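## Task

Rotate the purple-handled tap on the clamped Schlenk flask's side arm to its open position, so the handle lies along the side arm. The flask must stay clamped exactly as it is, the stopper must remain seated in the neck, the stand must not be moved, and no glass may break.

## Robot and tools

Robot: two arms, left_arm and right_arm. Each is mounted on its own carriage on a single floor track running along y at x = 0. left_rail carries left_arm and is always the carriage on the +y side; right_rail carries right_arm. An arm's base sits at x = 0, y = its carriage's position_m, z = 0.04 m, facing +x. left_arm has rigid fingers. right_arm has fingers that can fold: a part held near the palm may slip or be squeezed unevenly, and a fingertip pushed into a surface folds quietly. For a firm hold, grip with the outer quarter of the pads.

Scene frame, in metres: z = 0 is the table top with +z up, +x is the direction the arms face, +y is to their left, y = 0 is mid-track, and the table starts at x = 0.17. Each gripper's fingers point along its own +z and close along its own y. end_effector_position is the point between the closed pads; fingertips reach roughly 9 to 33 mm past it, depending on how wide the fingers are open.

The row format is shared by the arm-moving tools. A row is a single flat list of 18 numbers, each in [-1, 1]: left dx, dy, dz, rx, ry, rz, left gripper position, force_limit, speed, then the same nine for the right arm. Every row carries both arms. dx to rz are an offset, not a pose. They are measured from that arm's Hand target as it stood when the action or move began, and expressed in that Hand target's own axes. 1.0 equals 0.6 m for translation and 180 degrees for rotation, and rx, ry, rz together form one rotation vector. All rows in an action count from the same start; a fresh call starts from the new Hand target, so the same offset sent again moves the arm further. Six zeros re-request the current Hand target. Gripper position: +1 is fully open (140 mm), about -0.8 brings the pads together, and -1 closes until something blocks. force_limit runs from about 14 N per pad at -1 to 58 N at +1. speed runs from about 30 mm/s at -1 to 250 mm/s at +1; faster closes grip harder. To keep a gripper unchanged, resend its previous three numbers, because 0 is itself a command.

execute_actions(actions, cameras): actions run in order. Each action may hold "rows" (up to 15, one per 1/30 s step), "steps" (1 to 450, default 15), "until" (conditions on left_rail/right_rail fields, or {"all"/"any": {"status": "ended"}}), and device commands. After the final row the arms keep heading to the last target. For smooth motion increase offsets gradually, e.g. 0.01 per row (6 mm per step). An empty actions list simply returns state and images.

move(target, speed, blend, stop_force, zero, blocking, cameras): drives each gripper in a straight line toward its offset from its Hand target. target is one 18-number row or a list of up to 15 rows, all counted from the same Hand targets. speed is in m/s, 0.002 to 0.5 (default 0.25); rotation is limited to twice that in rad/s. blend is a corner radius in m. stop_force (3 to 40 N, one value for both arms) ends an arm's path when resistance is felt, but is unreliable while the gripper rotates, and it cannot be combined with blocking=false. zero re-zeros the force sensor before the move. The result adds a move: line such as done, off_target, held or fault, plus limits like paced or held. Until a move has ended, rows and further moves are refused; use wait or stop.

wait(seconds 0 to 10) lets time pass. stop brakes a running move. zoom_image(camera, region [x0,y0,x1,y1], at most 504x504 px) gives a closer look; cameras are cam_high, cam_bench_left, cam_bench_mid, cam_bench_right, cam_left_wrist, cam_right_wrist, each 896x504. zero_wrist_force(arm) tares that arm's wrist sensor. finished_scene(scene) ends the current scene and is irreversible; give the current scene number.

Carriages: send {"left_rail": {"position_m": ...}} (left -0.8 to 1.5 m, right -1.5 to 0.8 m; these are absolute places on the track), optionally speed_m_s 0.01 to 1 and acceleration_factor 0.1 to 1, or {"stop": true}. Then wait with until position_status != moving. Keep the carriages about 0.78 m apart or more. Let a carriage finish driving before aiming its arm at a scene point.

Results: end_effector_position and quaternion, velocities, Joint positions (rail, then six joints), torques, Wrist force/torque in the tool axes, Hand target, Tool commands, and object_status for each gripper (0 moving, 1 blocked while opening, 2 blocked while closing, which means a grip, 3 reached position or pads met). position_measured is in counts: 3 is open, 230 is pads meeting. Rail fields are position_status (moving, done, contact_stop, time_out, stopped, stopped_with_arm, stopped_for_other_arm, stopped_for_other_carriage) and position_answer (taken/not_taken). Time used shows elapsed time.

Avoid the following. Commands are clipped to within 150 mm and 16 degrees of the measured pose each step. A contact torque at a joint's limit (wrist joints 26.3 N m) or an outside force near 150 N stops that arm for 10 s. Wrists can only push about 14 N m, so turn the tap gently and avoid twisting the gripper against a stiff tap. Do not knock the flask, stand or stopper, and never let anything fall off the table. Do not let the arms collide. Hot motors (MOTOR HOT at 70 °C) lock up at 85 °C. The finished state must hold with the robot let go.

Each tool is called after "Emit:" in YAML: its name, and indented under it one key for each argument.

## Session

Emit:
execute_actions:
  actions: []

Emit:
zoom_image:
  camera: "cam_bench_mid"
  region: [340, 220, 520, 370]

Emit:
zoom_image:
  camera: "cam_high"
  region: [380, 220, 500, 330]

Scene clock: 0.00 s.
left_arm: end_effector_position=(+0.3456, +0.6984, +0.5800) position_measured=3 object_status=3 end_effector_quat_wxyz=(+0.000, +1.000, +0.000, +0.000) | right_arm: end_effector_position=(+0.3456, -1.3351, +0.5800) position_measured=3 object_status=3 end_effector_quat_wxyz=(+0.000, +1.000, +0.000, +0.000)
Joint positions: left_arm=[0.671 -0.316 -1.725 0.971 -0.816 -1.571 2.826] | right_arm=[-1.362 -0.316 -1.725 0.971 -0.816 -1.571 2.826]
Joint velocities: within noise
Joint torques (N m): no reading
Wrist force (N): no reading
Wrist torque (N m): no reading
Wrist force, peak (N): no reading
Hand target: left_arm +0.3456, +0.6984, +0.5800; +0.000, +1.000, +0.000, +0.000 | right_arm +0.3456, -1.3351, +0.5800; +0.000, +1.000, +0.000, +0.000
Tool commands: left_gripper/position=+1.0 left_gripper/force_limit=+1.0 left_gripper/speed=+1.0 right_gripper/position=+1.0 right_gripper/force_limit=+1.0 right_gripper/speed=+1.0
left_rail: position_m=0.671 position_status=done
right_rail: position_m=-1.362 position_status=done
camera_calibration:
cam_left_wrist: T_world_to_cam=[[-0.0265538, -0.998538, -0.0470784, 0.750006], [-0.954746, 0.0113767, 0.297206, 0.165161], [-0.296236, 0.0528398, -0.953652, 0.761451], [0, 0, 0, 1]] pos_world=[0.403171, 0.706795, 0.712382]
cam_right_wrist: T_world_to_cam=[[-0.031272, -0.999466, 0.0094295, -1.31715], [-0.949091, 0.0326518, 0.313305, 0.202106], [-0.313446, 0.000848234, -0.949606, 0.80498], [0, 0, 0, 1]] pos_world=[0.402945, -1.32372, 0.713512]

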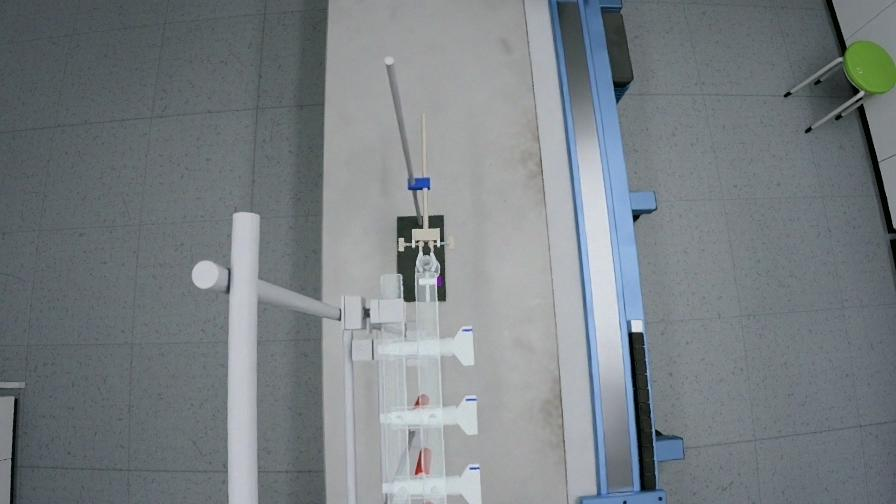

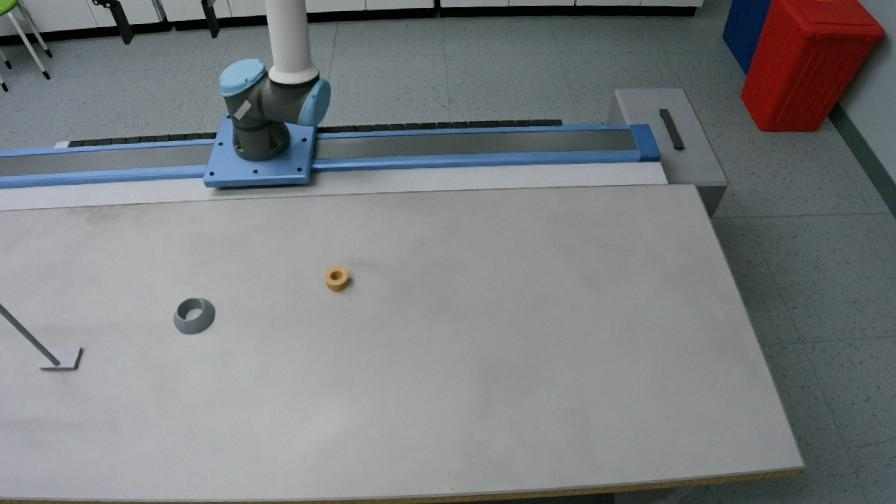

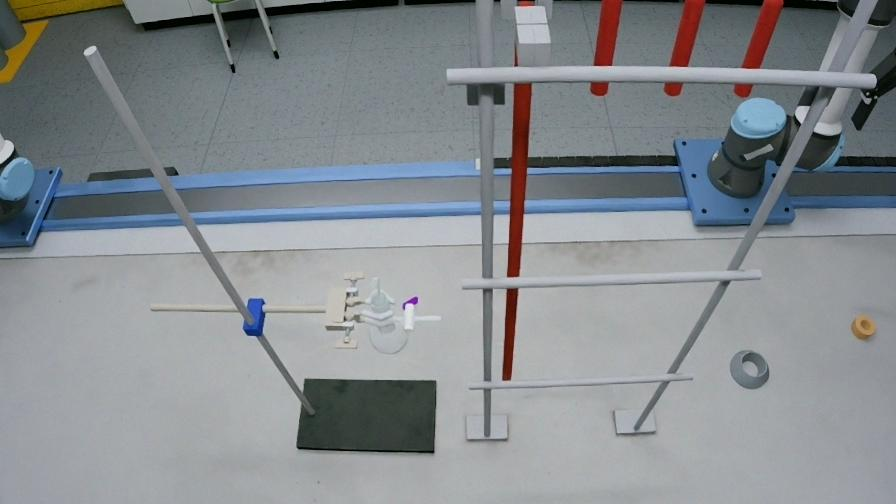

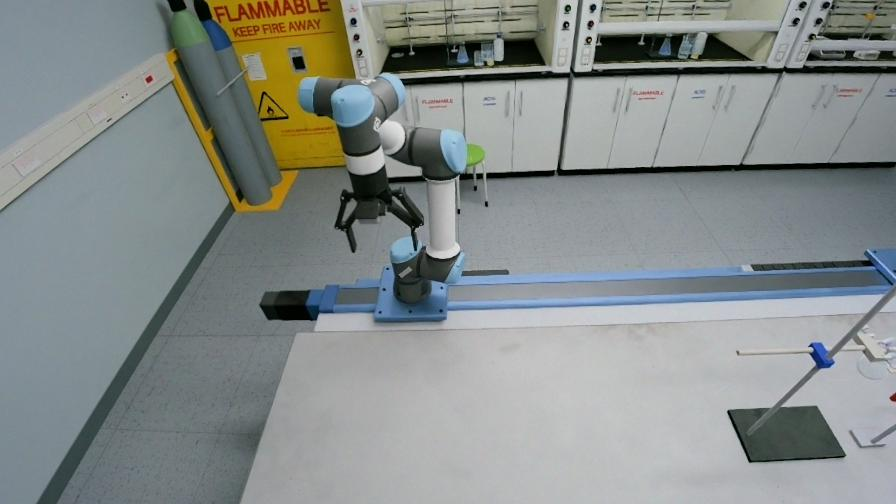

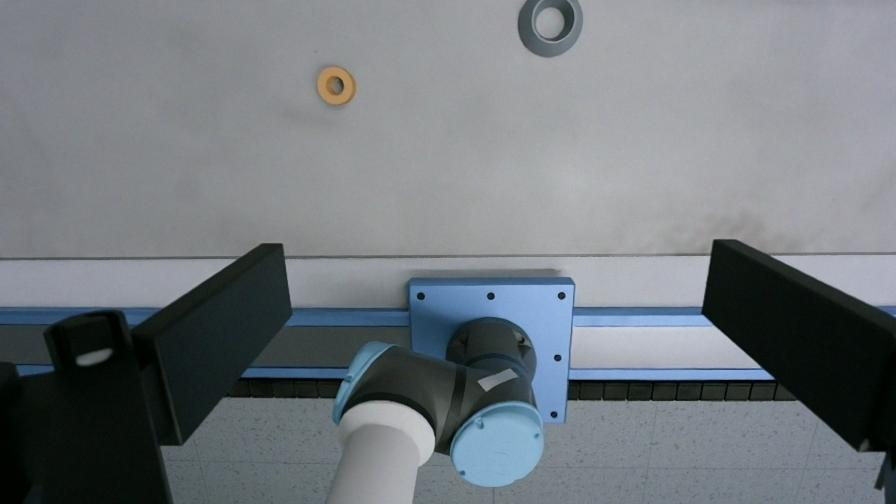

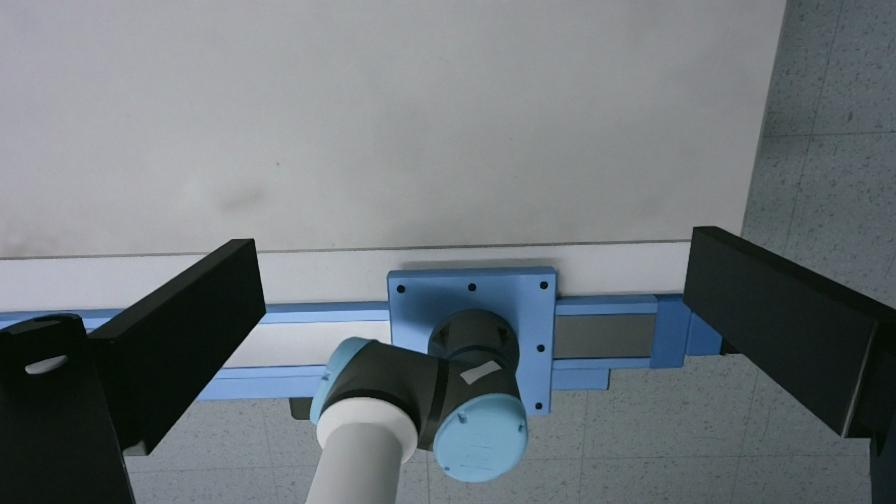

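Scaled by 2.800.

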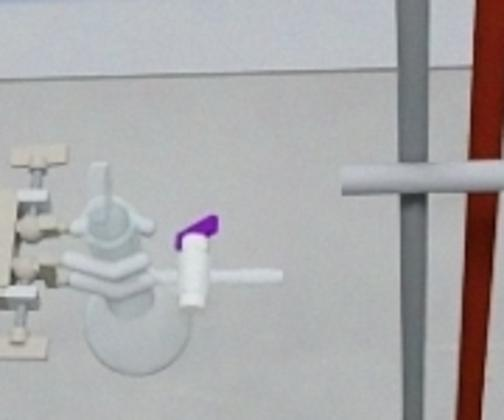

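Scaled by 4.200.

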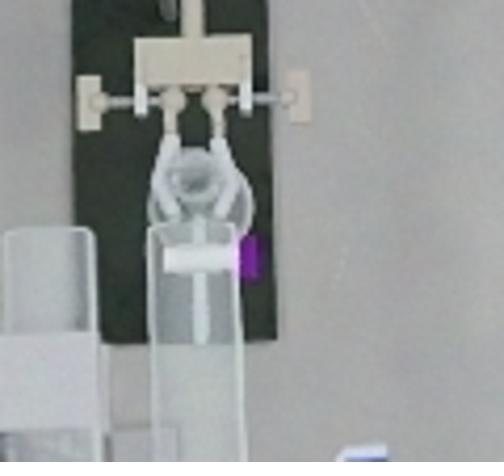

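Emit:
execute_actions:
  actions:
    - {"right_rail":{"position_m":-0.43},"rows":[[0,0,0,0,0,0,1,1,1,0,0,0,0,0,0,-0.4,-1,0]],"steps":150,"until":{"right_rail":{"position_status":["!=","moving"]}}}
  cameras: ["cam_bench_mid"]

Scene clock: 7.07 s.
left_arm: end_effector_position=(+0.3456, +0.6984, +0.5800) position_measured=3 object_status=3 end_effector_quat_wxyz=(+0.000, +1.000, +0.000, +0.000) | right_arm: end_effector_position=(+0.3456, -0.4028, +0.5800) position_measured=179 object_status=3 end_effector_quat_wxyz=(+0.000, +1.000, +0.000, +0.000)
Joint positions: left_arm=[0.671 -0.316 -1.725 0.971 -0.816 -1.571 2.826] | right_arm=[-0.43 -0.316 -1.725 0.971 -0.816 -1.571 2.826]
Joint velocities: within noise
Joint torques (N m): left_arm=[-0.55 -12.95 -17.97 -4 0.06 0.13] | right_arm=[0.27 -12.34 -17.66 -3.49 0.09 0.25]
Wrist force (N): left_arm=[0.1 0.1 0.2] | right_arm=[0.0 -0.1 -0.2]
Wrist torque (N m): left_arm=[0.02 -0.03 0.00] | right_arm=[-0.03 0.00 0.00]
Wrist force, peak (N): left_arm=[0.3 0.0 0.5] | right_arm=[0.1 2.9 -0.2]
Hand target: left_arm +0.3456, +0.6984, +0.5800; +0.000, +1.000, +0.000, +0.000 | right_arm +0.3456, -0.4028, +0.5800; +0.000, +1.000, +0.000, +0.000
Off the commanded pose: left_arm 0.000 m, 0 deg | right_arm 0.000 m, 0 deg.
left_rail: position_m=0.671 position_status=done
right_rail: position_m=-0.430 position_status=done
Images, in order (width x height): cam_bench_mid 896x504.

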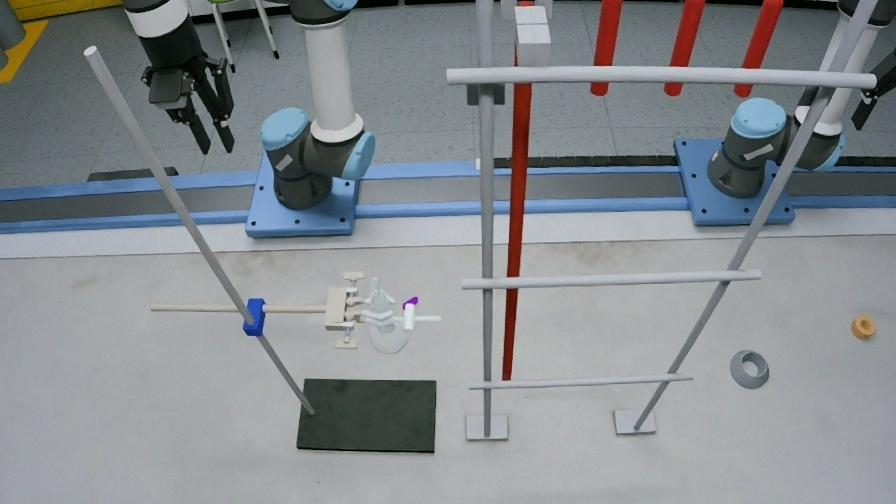

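Emit:
move:
  target: [0,0,0,0,0,0,1,1,1, 0.1673,-0.498,0.3483,-0.1693,0.4781,-0.1609,-0.4,-1,0]
  speed: 0.4
  cameras: ["cam_right_wrist","cam_bench_mid"]

Emit:
zoom_image:
  camera: "cam_right_wrist"
  region: [348, 130, 588, 350]

Emit:
zoom_image:
  camera: "cam_bench_mid"
  region: [340, 240, 480, 370]

Scene clock: 10.67 s.
left_arm: end_effector_position=(+0.3456, +0.6984, +0.5800) position_measured=3 object_status=3 end_effector_quat_wxyz=(+0.000, +1.000, +0.000, +0.000) | right_arm: end_effector_position=(+0.4460, -0.1039, +0.3710) position_measured=179 object_status=3 end_effector_quat_wxyz=(+0.236, +0.671, +0.224, +0.667)
Joint positions: left_arm=[0.671 -0.316 -1.725 0.971 -0.816 -1.571 2.826] | right_arm=[-0.43 0.803 -1.261 2.289 -4.17 -2.391 2.479]
Joint velocities: within noise
Joint torques (N m): left_arm=[-0.47 -13.33 -16.51 -4.39 0.14 0.1] | right_arm=[-7.5 -18.59 -19.91 -3.07 1.62 -1.89]
Wrist force (N): left_arm=[0.2 -0.3 0.4] | right_arm=[2.1 -0.4 0.9]
Wrist torque (N m): left_arm=[-0.05 -0.04 0.00] | right_arm=[0.11 -0.52 0.00]
Wrist force, peak (N): left_arm=[0.5 0.0 0.3] | right_arm=[2.8 -1.1 0.6]
Hand target: left_arm +0.3456, +0.6984, +0.5800; +0.000, +1.000, +0.000, +0.000 | right_arm +0.4460, -0.1039, +0.3710; +0.236, +0.671, +0.224, +0.667
Off the commanded pose: left_arm 0.000 m, 0 deg | right_arm 0.000 m, 0 deg.
left_rail: position_m=0.671 position_status=done
right_rail: position_m=-0.430 position_status=done
move: done
camera_calibration:
cam_right_wrist: T_world_to_cam=[[-0.0235093, -0.806604, 0.590624, -0.280598], [-0.323131, -0.552945, -0.768009, 0.383813], [0.946062, -0.208905, -0.24764, -0.207014], [0, 0, 0, 1]] pos_world=[0.313273, -0.0573504, 0.409235]
Images, in order (width x height): cam_bench_mid 896x504, cam_right_wrist 896x504.

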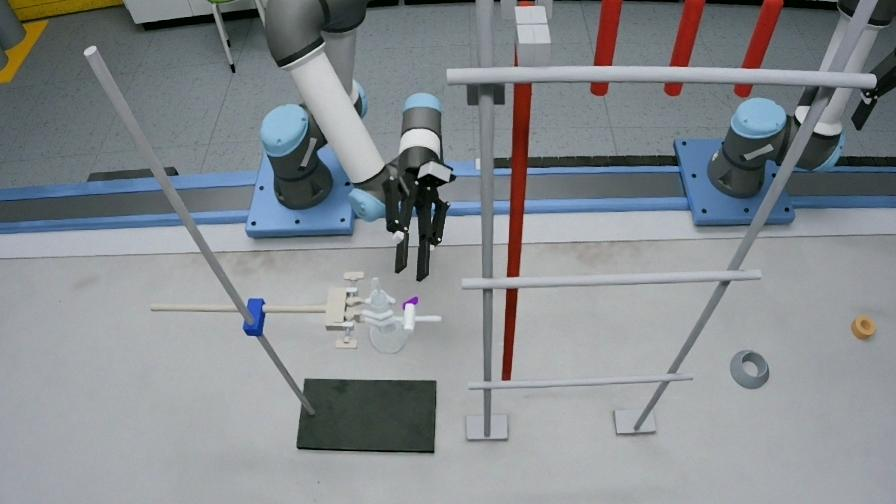

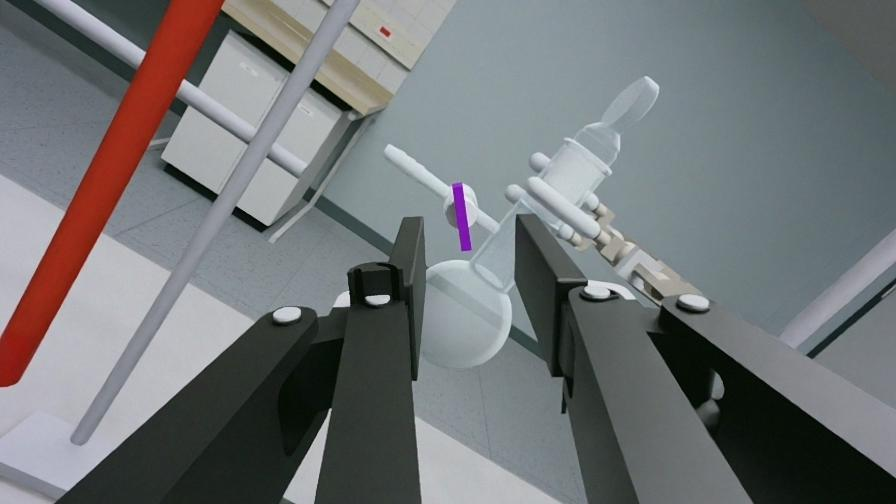

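Scaled by 2.100.

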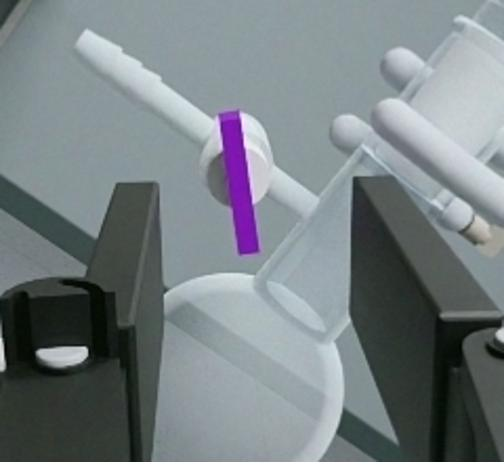

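Scaled by 3.600.

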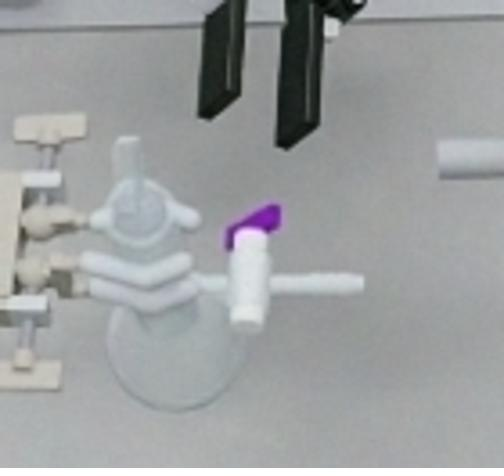

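Emit:
move:
  target:
    - [0,0,0,0,0,0,1,1,1, -0.0028,-0.0015,0.035,0,0,-0.0333,-0.5,-1,0]
    - [0,0,0,0,0,0,1,1,1, -0.0028,-0.0015,0.0917,0,0,-0.0333,-0.5,-1,0]
  speed: [0.2,0.1]
  blend: [0.004,0]
  stop_force: 8
  cameras: ["cam_right_wrist","cam_bench_mid"]

Emit:
zoom_image:
  camera: "cam_right_wrist"
  region: [348, 150, 588, 370]

Emit:
zoom_image:
  camera: "cam_bench_mid"
  region: [340, 240, 480, 370]

Scene clock: 16.77 s.
left_arm: end_effector_position=(+0.3456, +0.6984, +0.5800) position_measured=3 object_status=3 end_effector_quat_wxyz=(+0.000, +1.000, +0.000, +0.000) | right_arm: end_effector_position=(+0.5010, -0.1052, +0.3692) position_measured=192 object_status=3 end_effector_quat_wxyz=(+0.271, +0.658, +0.259, +0.653)
Joint positions: left_arm=[0.671 -0.316 -1.725 0.971 -0.816 -1.571 2.826] | right_arm=[-0.43 0.691 -1.216 2.224 -4.149 -2.28 2.374]
Joint velocities: within noise
Joint torques (N m): left_arm=[0.1 -14.12 -13.77 -4.83 0.09 0.15] | right_arm=[-7.77 -21.15 -20.29 -0.72 1.56 -2.08]
Wrist force (N): left_arm=[0.3 0.0 0.3] | right_arm=[2.0 -0.6 1.0]
Wrist torque (N m): left_arm=[0.01 -0.07 0.00] | right_arm=[0.08 -0.48 -0.01]
Wrist force, peak (N): left_arm=[0.4 0.1 0.5] | right_arm=[1.9 -0.6 1.8]
Hand target: left_arm +0.3456, +0.6984, +0.5800; +0.000, +1.000, +0.000, +0.000 | right_arm +0.5010, -0.1052, +0.3692; +0.271, +0.658, +0.259, +0.653
Off the commanded pose: left_arm 0.000 m, 0 deg | right_arm 0.000 m, 0 deg.
left_rail: position_m=0.671 position_status=done
right_rail: position_m=-0.430 position_status=done
move: done
camera_calibration:
cam_right_wrist: T_world_to_cam=[[-0.022416, -0.740515, 0.671666, -0.302738], [-0.324359, -0.630106, -0.70552, 0.368863], [0.945669, -0.233676, -0.226068, -0.270167], [0, 0, 0, 1]] pos_world=[0.368346, -0.0548911, 0.402503]
Images, in order (width x height): cam_bench_mid 896x504, cam_right_wrist 896x504.

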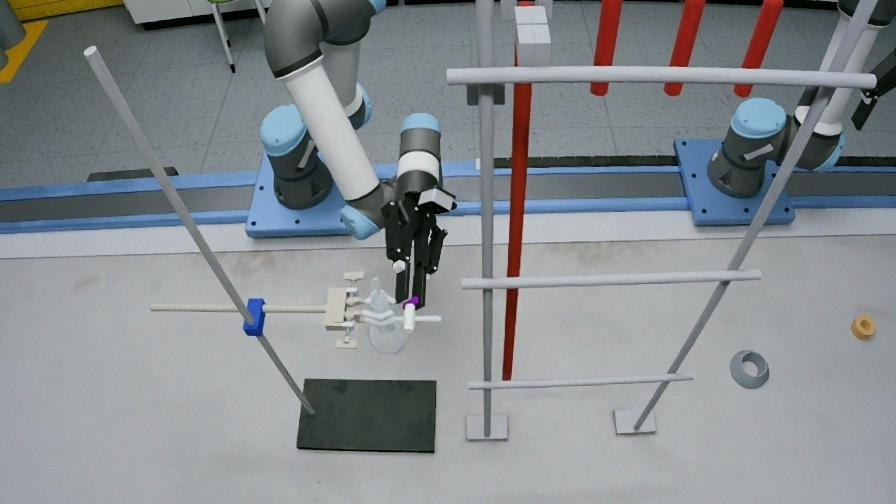

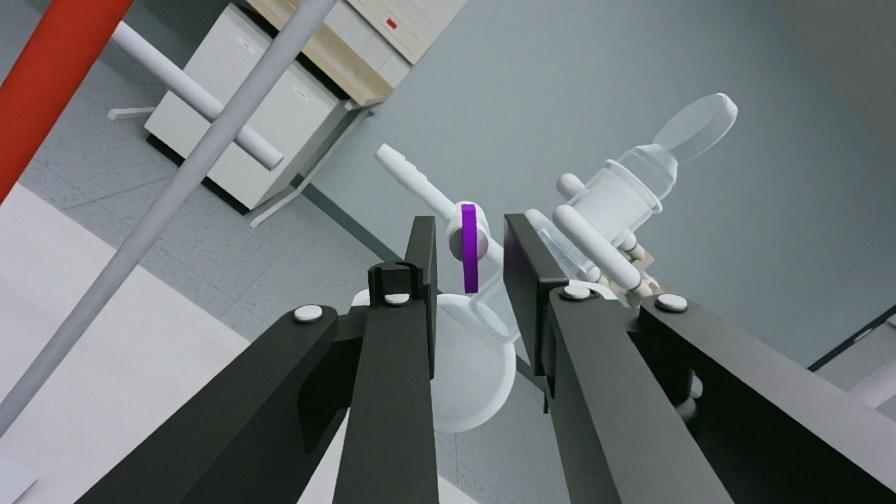

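Scaled by 2.100.

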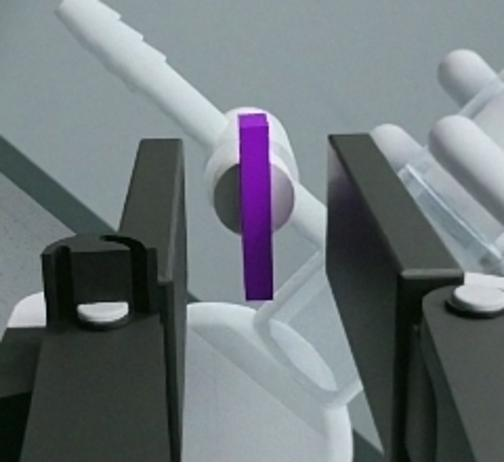

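Scaled by 3.600.

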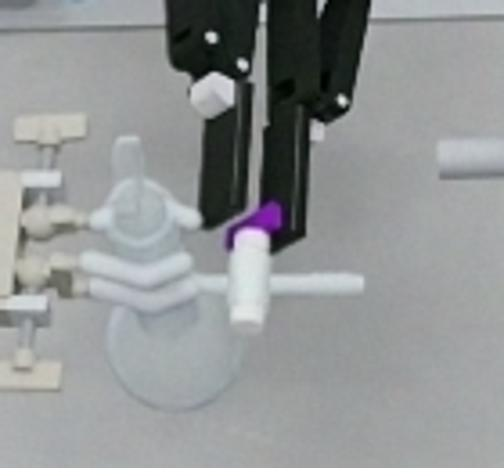

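Emit:
move:
  target:
    - [0,0,0,0,0,0,1,1,1, 0,0,-0.0028,0,0,0,-0.5,-1,0]
    - [0,0,0,0,0,0,1,1,1, 0,0,-0.0028,0,0,0,-1,-1,-1]
  speed: 0.05
  cameras: ["cam_right_wrist"]

Emit:
zoom_image:
  camera: "cam_right_wrist"
  region: [348, 150, 588, 370]

Scene clock: 23.93 s.
left_arm: end_effector_position=(+0.3456, +0.6984, +0.5800) position_measured=3 object_status=3 end_effector_quat_wxyz=(+0.000, +1.000, +0.000, +0.000) | right_arm: end_effector_position=(+0.4993, -0.1052, +0.3692) position_measured=223 object_status=2 end_effector_quat_wxyz=(+0.271, +0.658, +0.259, +0.653)
Joint positions: left_arm=[0.671 -0.316 -1.725 0.971 -0.816 -1.571 2.826] | right_arm=[-0.43 0.694 -1.218 2.226 -4.15 -2.283 2.374]
Joint velocities: within noise
Joint torques (N m): left_arm=[0.07 -14.01 -12.31 -4.75 0.21 0.13] | right_arm=[7.46 -37.59 -11.22 -2.85 -1.01 -1.86]
Wrist force (N): left_arm=[0.2 0.1 0.4] | right_arm=[2.7 -0.7 1.0]
Wrist torque (N m): left_arm=[0.03 -0.05 0.00] | right_arm=[0.09 -0.43 -0.11]
Wrist force, peak (N): left_arm=[0.5 0.0 0.5] | right_arm=[2.9 -0.8 1.0]
Hand target: left_arm +0.3456, +0.6984, +0.5800; +0.000, +1.000, +0.000, +0.000 | right_arm +0.4993, -0.1052, +0.3692; +0.271, +0.658, +0.259, +0.653
Off the commanded pose: left_arm 0.000 m, 0 deg | right_arm 0.000 m, 0 deg.
left_rail: position_m=0.671 position_status=done
right_rail: position_m=-0.430 position_status=done
move: done
camera_calibration:
cam_right_wrist: T_world_to_cam=[[-0.0224093, -0.740508, 0.671673, -0.302758], [-0.324357, -0.630115, -0.705512, 0.368329], [0.945669, -0.233672, -0.226069, -0.268566], [0, 0, 0, 1]] pos_world=[0.366661, -0.0548617, 0.402501]
Images, in order (width x height): cam_right_wrist 896x504.

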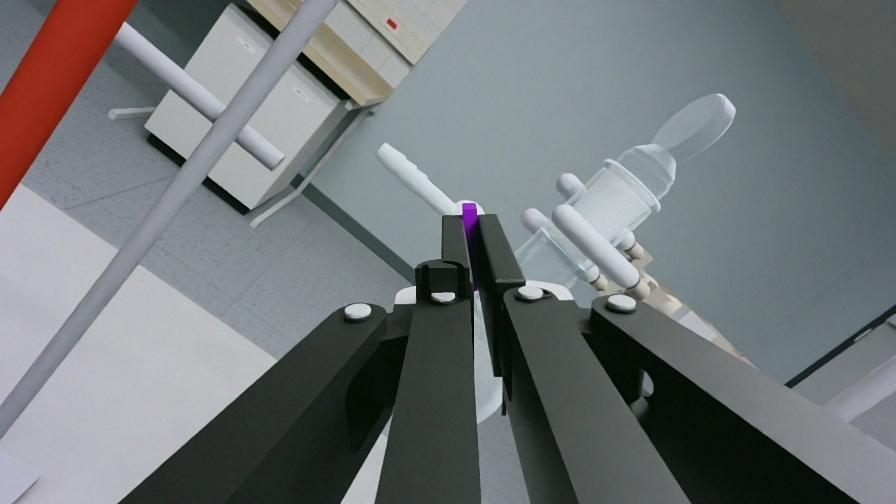

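Scaled by 2.100.

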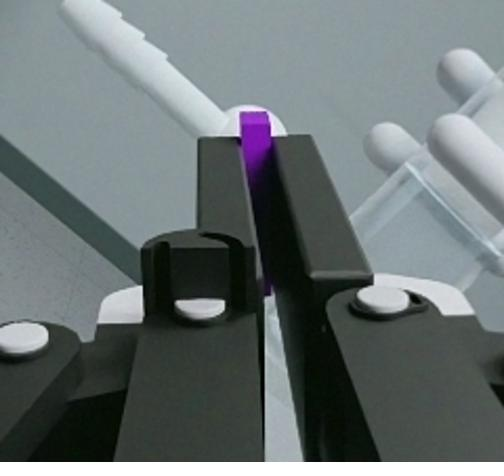

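Emit:
move:
  target:
    - [0,0,0,0,0,0,1,1,1, 0,0,0,0,0,0,-0.98,0,-1]
    - [0,0,0,0,0,0,1,1,1, 0,0,0,0,0,-0.2556,-0.98,0,-1]
  speed: [0.25,0.3]
  cameras: ["cam_right_wrist","cam_bench_mid"]

Emit:
zoom_image:
  camera: "cam_right_wrist"
  region: [348, 130, 588, 350]

Emit:
zoom_image:
  camera: "cam_bench_mid"
  region: [340, 240, 480, 370]

Scene clock: 27.83 s.
left_arm: end_effector_position=(+0.3456, +0.6984, +0.5800) position_measured=3 object_status=3 end_effector_quat_wxyz=(+0.000, +1.000, +0.000, +0.000) | right_arm: end_effector_position=(+0.4993, -0.1052, +0.3692) position_measured=225 object_status=2 end_effector_quat_wxyz=(+0.504, +0.504, +0.496, +0.496)
Joint positions: left_arm=[0.671 -0.316 -1.725 0.971 -0.816 -1.571 2.826] | right_arm=[-0.43 0.694 -1.218 2.226 -4.15 -2.283 1.571]
Joint velocities: within noise
Joint torques (N m): left_arm=[0.78 -14 -12.53 -4.73 0.21 0.09] | right_arm=[-6.29 -20.66 -20.2 -2.58 2.47 -2.02]
Wrist force (N): left_arm=[-0.1 0.0 0.1] | right_arm=[-1.7 1.4 1.3]
Wrist torque (N m): left_arm=[0.00 0.01 0.00] | right_arm=[0.14 -0.18 0.19]
Wrist force, peak (N): left_arm=[0.3 0.0 0.5] | right_arm=[2.8 -0.8 1.4]
Hand target: left_arm +0.3456, +0.6984, +0.5800; +0.000, +1.000, +0.000, +0.000 | right_arm +0.4993, -0.1052, +0.3692; +0.504, +0.504, +0.496, +0.496
Off the commanded pose: left_arm 0.000 m, 0 deg | right_arm 0.000 m, 0 deg.
left_rail: position_m=0.671 position_status=done
right_rail: position_m=-0.430 position_status=done
move: done
camera_calibration:
cam_right_wrist: T_world_to_cam=[[-0.00998011, -0.0313279, 0.999459, -0.355364], [-0.329814, -0.943474, -0.0328664, 0.0897921], [0.943993, -0.329964, -0.000916425, -0.360952], [0, 0, 0, 1]] pos_world=[0.366804, -0.0455173, 0.357793]
Images, in order (width x height): cam_bench_mid 896x504, cam_right_wrist 896x504.

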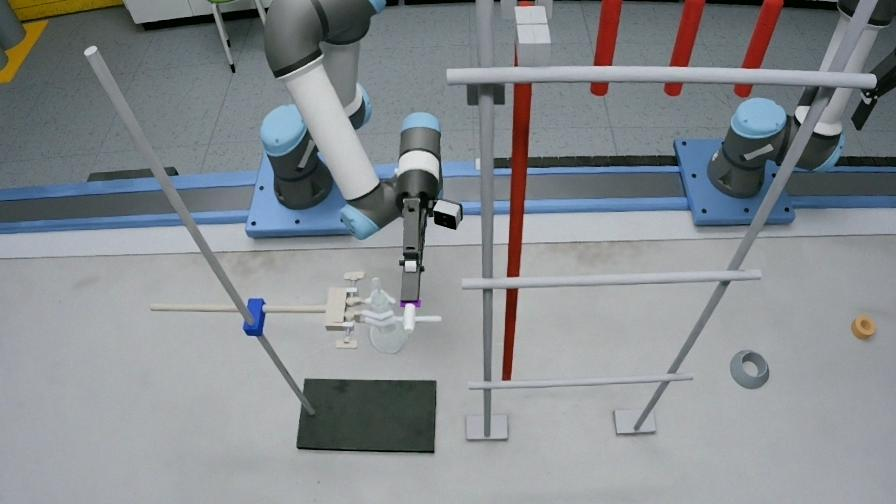

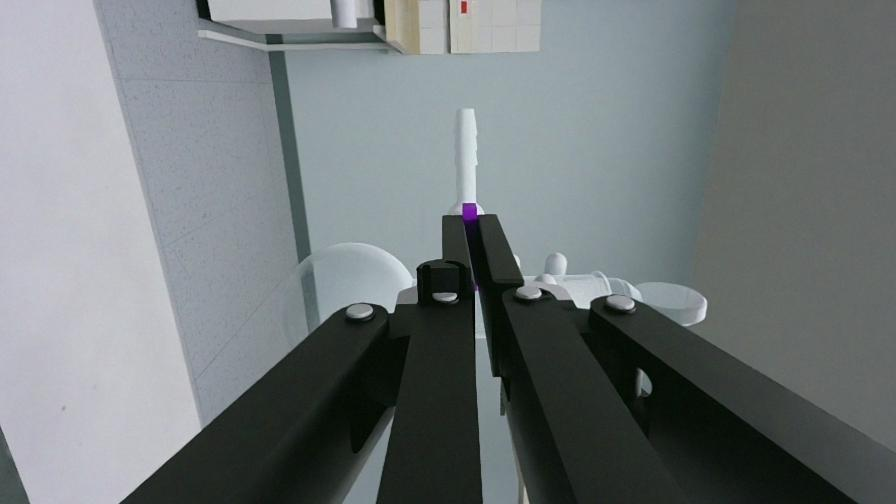

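Scaled by 2.100.

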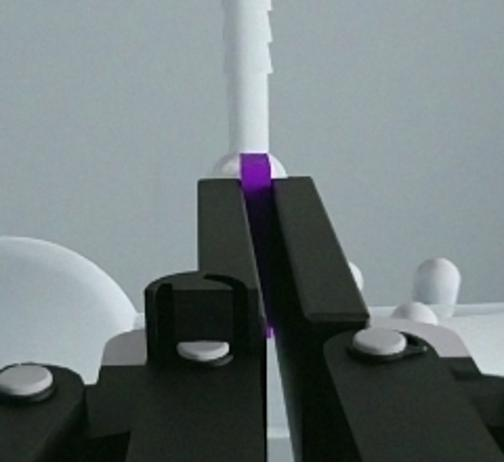

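Scaled by 3.600.

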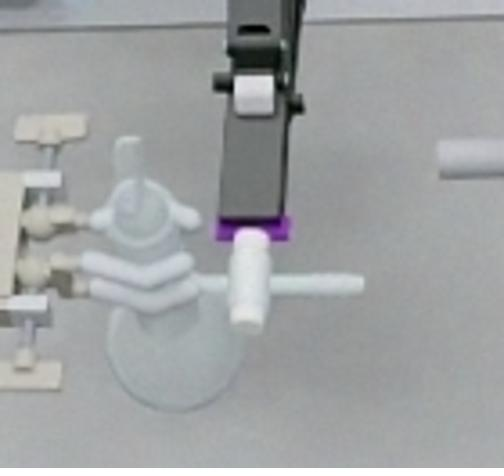

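Emit:
move:
  target:
    - [0,0,0,0,0,0,1,1,1, 0,0,0,0,0,0,-0.5,0,-1]
    - [0,0,0,0,0,0,1,1,1, 0,0,-0.09,0,0,0,-0.5,0,-1]
  speed: 0.2
  cameras: ["cam_right_wrist","cam_bench_mid"]

Emit:
zoom_image:
  camera: "cam_right_wrist"
  region: [328, 60, 608, 300]

Emit:
zoom_image:
  camera: "cam_bench_mid"
  region: [340, 240, 480, 370]

Scene clock: 30.93 s.
left_arm: end_effector_position=(+0.3456, +0.6984, +0.5800) position_measured=3 object_status=3 end_effector_quat_wxyz=(+0.000, +1.000, +0.000, +0.000) | right_arm: end_effector_position=(+0.4454, -0.1043, +0.3691) position_measured=192 object_status=3 end_effector_quat_wxyz=(+0.504, +0.504, +0.496, +0.496)
Joint positions: left_arm=[0.671 -0.316 -1.725 0.971 -0.816 -1.571 2.826] | right_arm=[-0.43 0.803 -1.257 2.292 -4.177 -2.391 1.571]
Joint velocities: within noise
Joint torques (N m): left_arm=[0.47 -13.95 -12.52 -4.77 0.27 0.15] | right_arm=[8.64 -35.14 -6.46 -2.87 -1.33 -1.57]
Wrist force (N): left_arm=[0.3 0.1 0.3] | right_arm=[0.7 0.2 0.6]
Wrist torque (N m): left_arm=[0.03 -0.06 0.00] | right_arm=[0.18 -0.13 0.10]
Wrist force, peak (N): left_arm=[0.4 0.1 0.5] | right_arm=[-1.2 1.4 2.0]
Hand target: left_arm +0.3456, +0.6984, +0.5800; +0.000, +1.000, +0.000, +0.000 | right_arm +0.4453, -0.1043, +0.3691; +0.504, +0.504, +0.496, +0.496
Off the commanded pose: left_arm 0.000 m, 0 deg | right_arm 0.000 m, 0 deg.
left_rail: position_m=0.671 position_status=done
right_rail: position_m=-0.430 position_status=done
move: done
camera_calibration:
cam_right_wrist: T_world_to_cam=[[-0.0100044, -0.0311355, 0.999465, -0.355836], [-0.329866, -0.943462, -0.0326927, 0.0728343], [0.943975, -0.330017, -0.00083181, -0.309825], [0, 0, 0, 1]] pos_world=[0.312932, -0.04461, 0.35777]
Images, in order (width x height): cam_bench_mid 896x504, cam_right_wrist 896x504.

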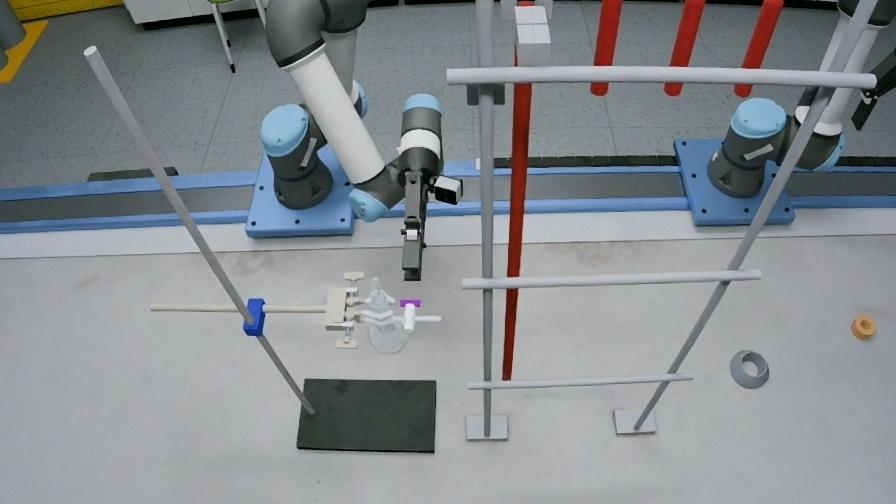

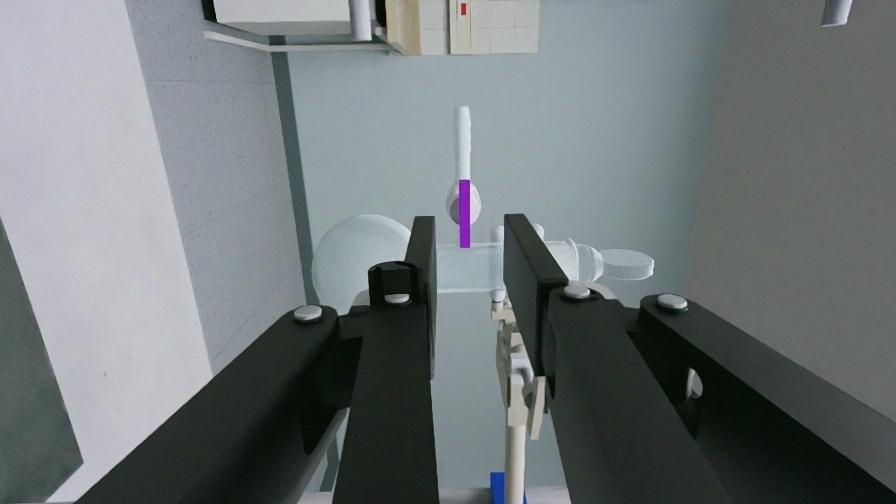

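Scaled by 1.800.

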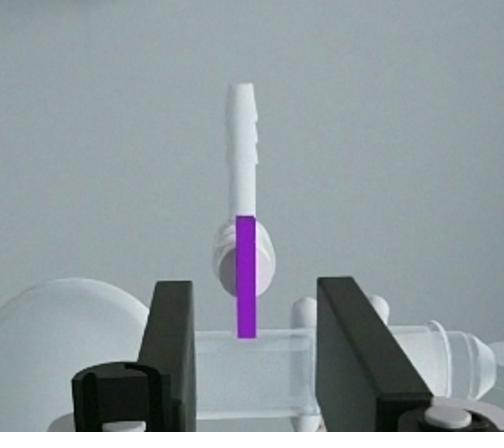

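Scaled by 3.600.

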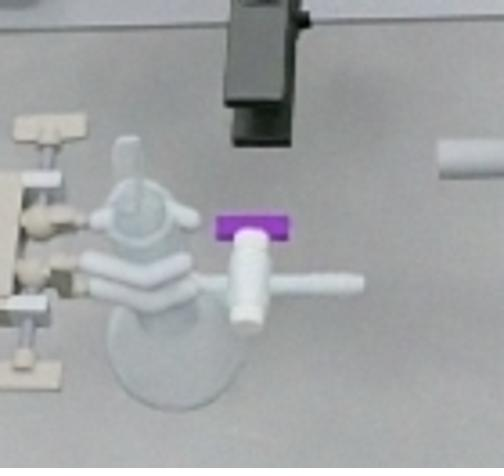

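Emit:
finished_scene:
  scene: 2

The scene is finished: the task was done.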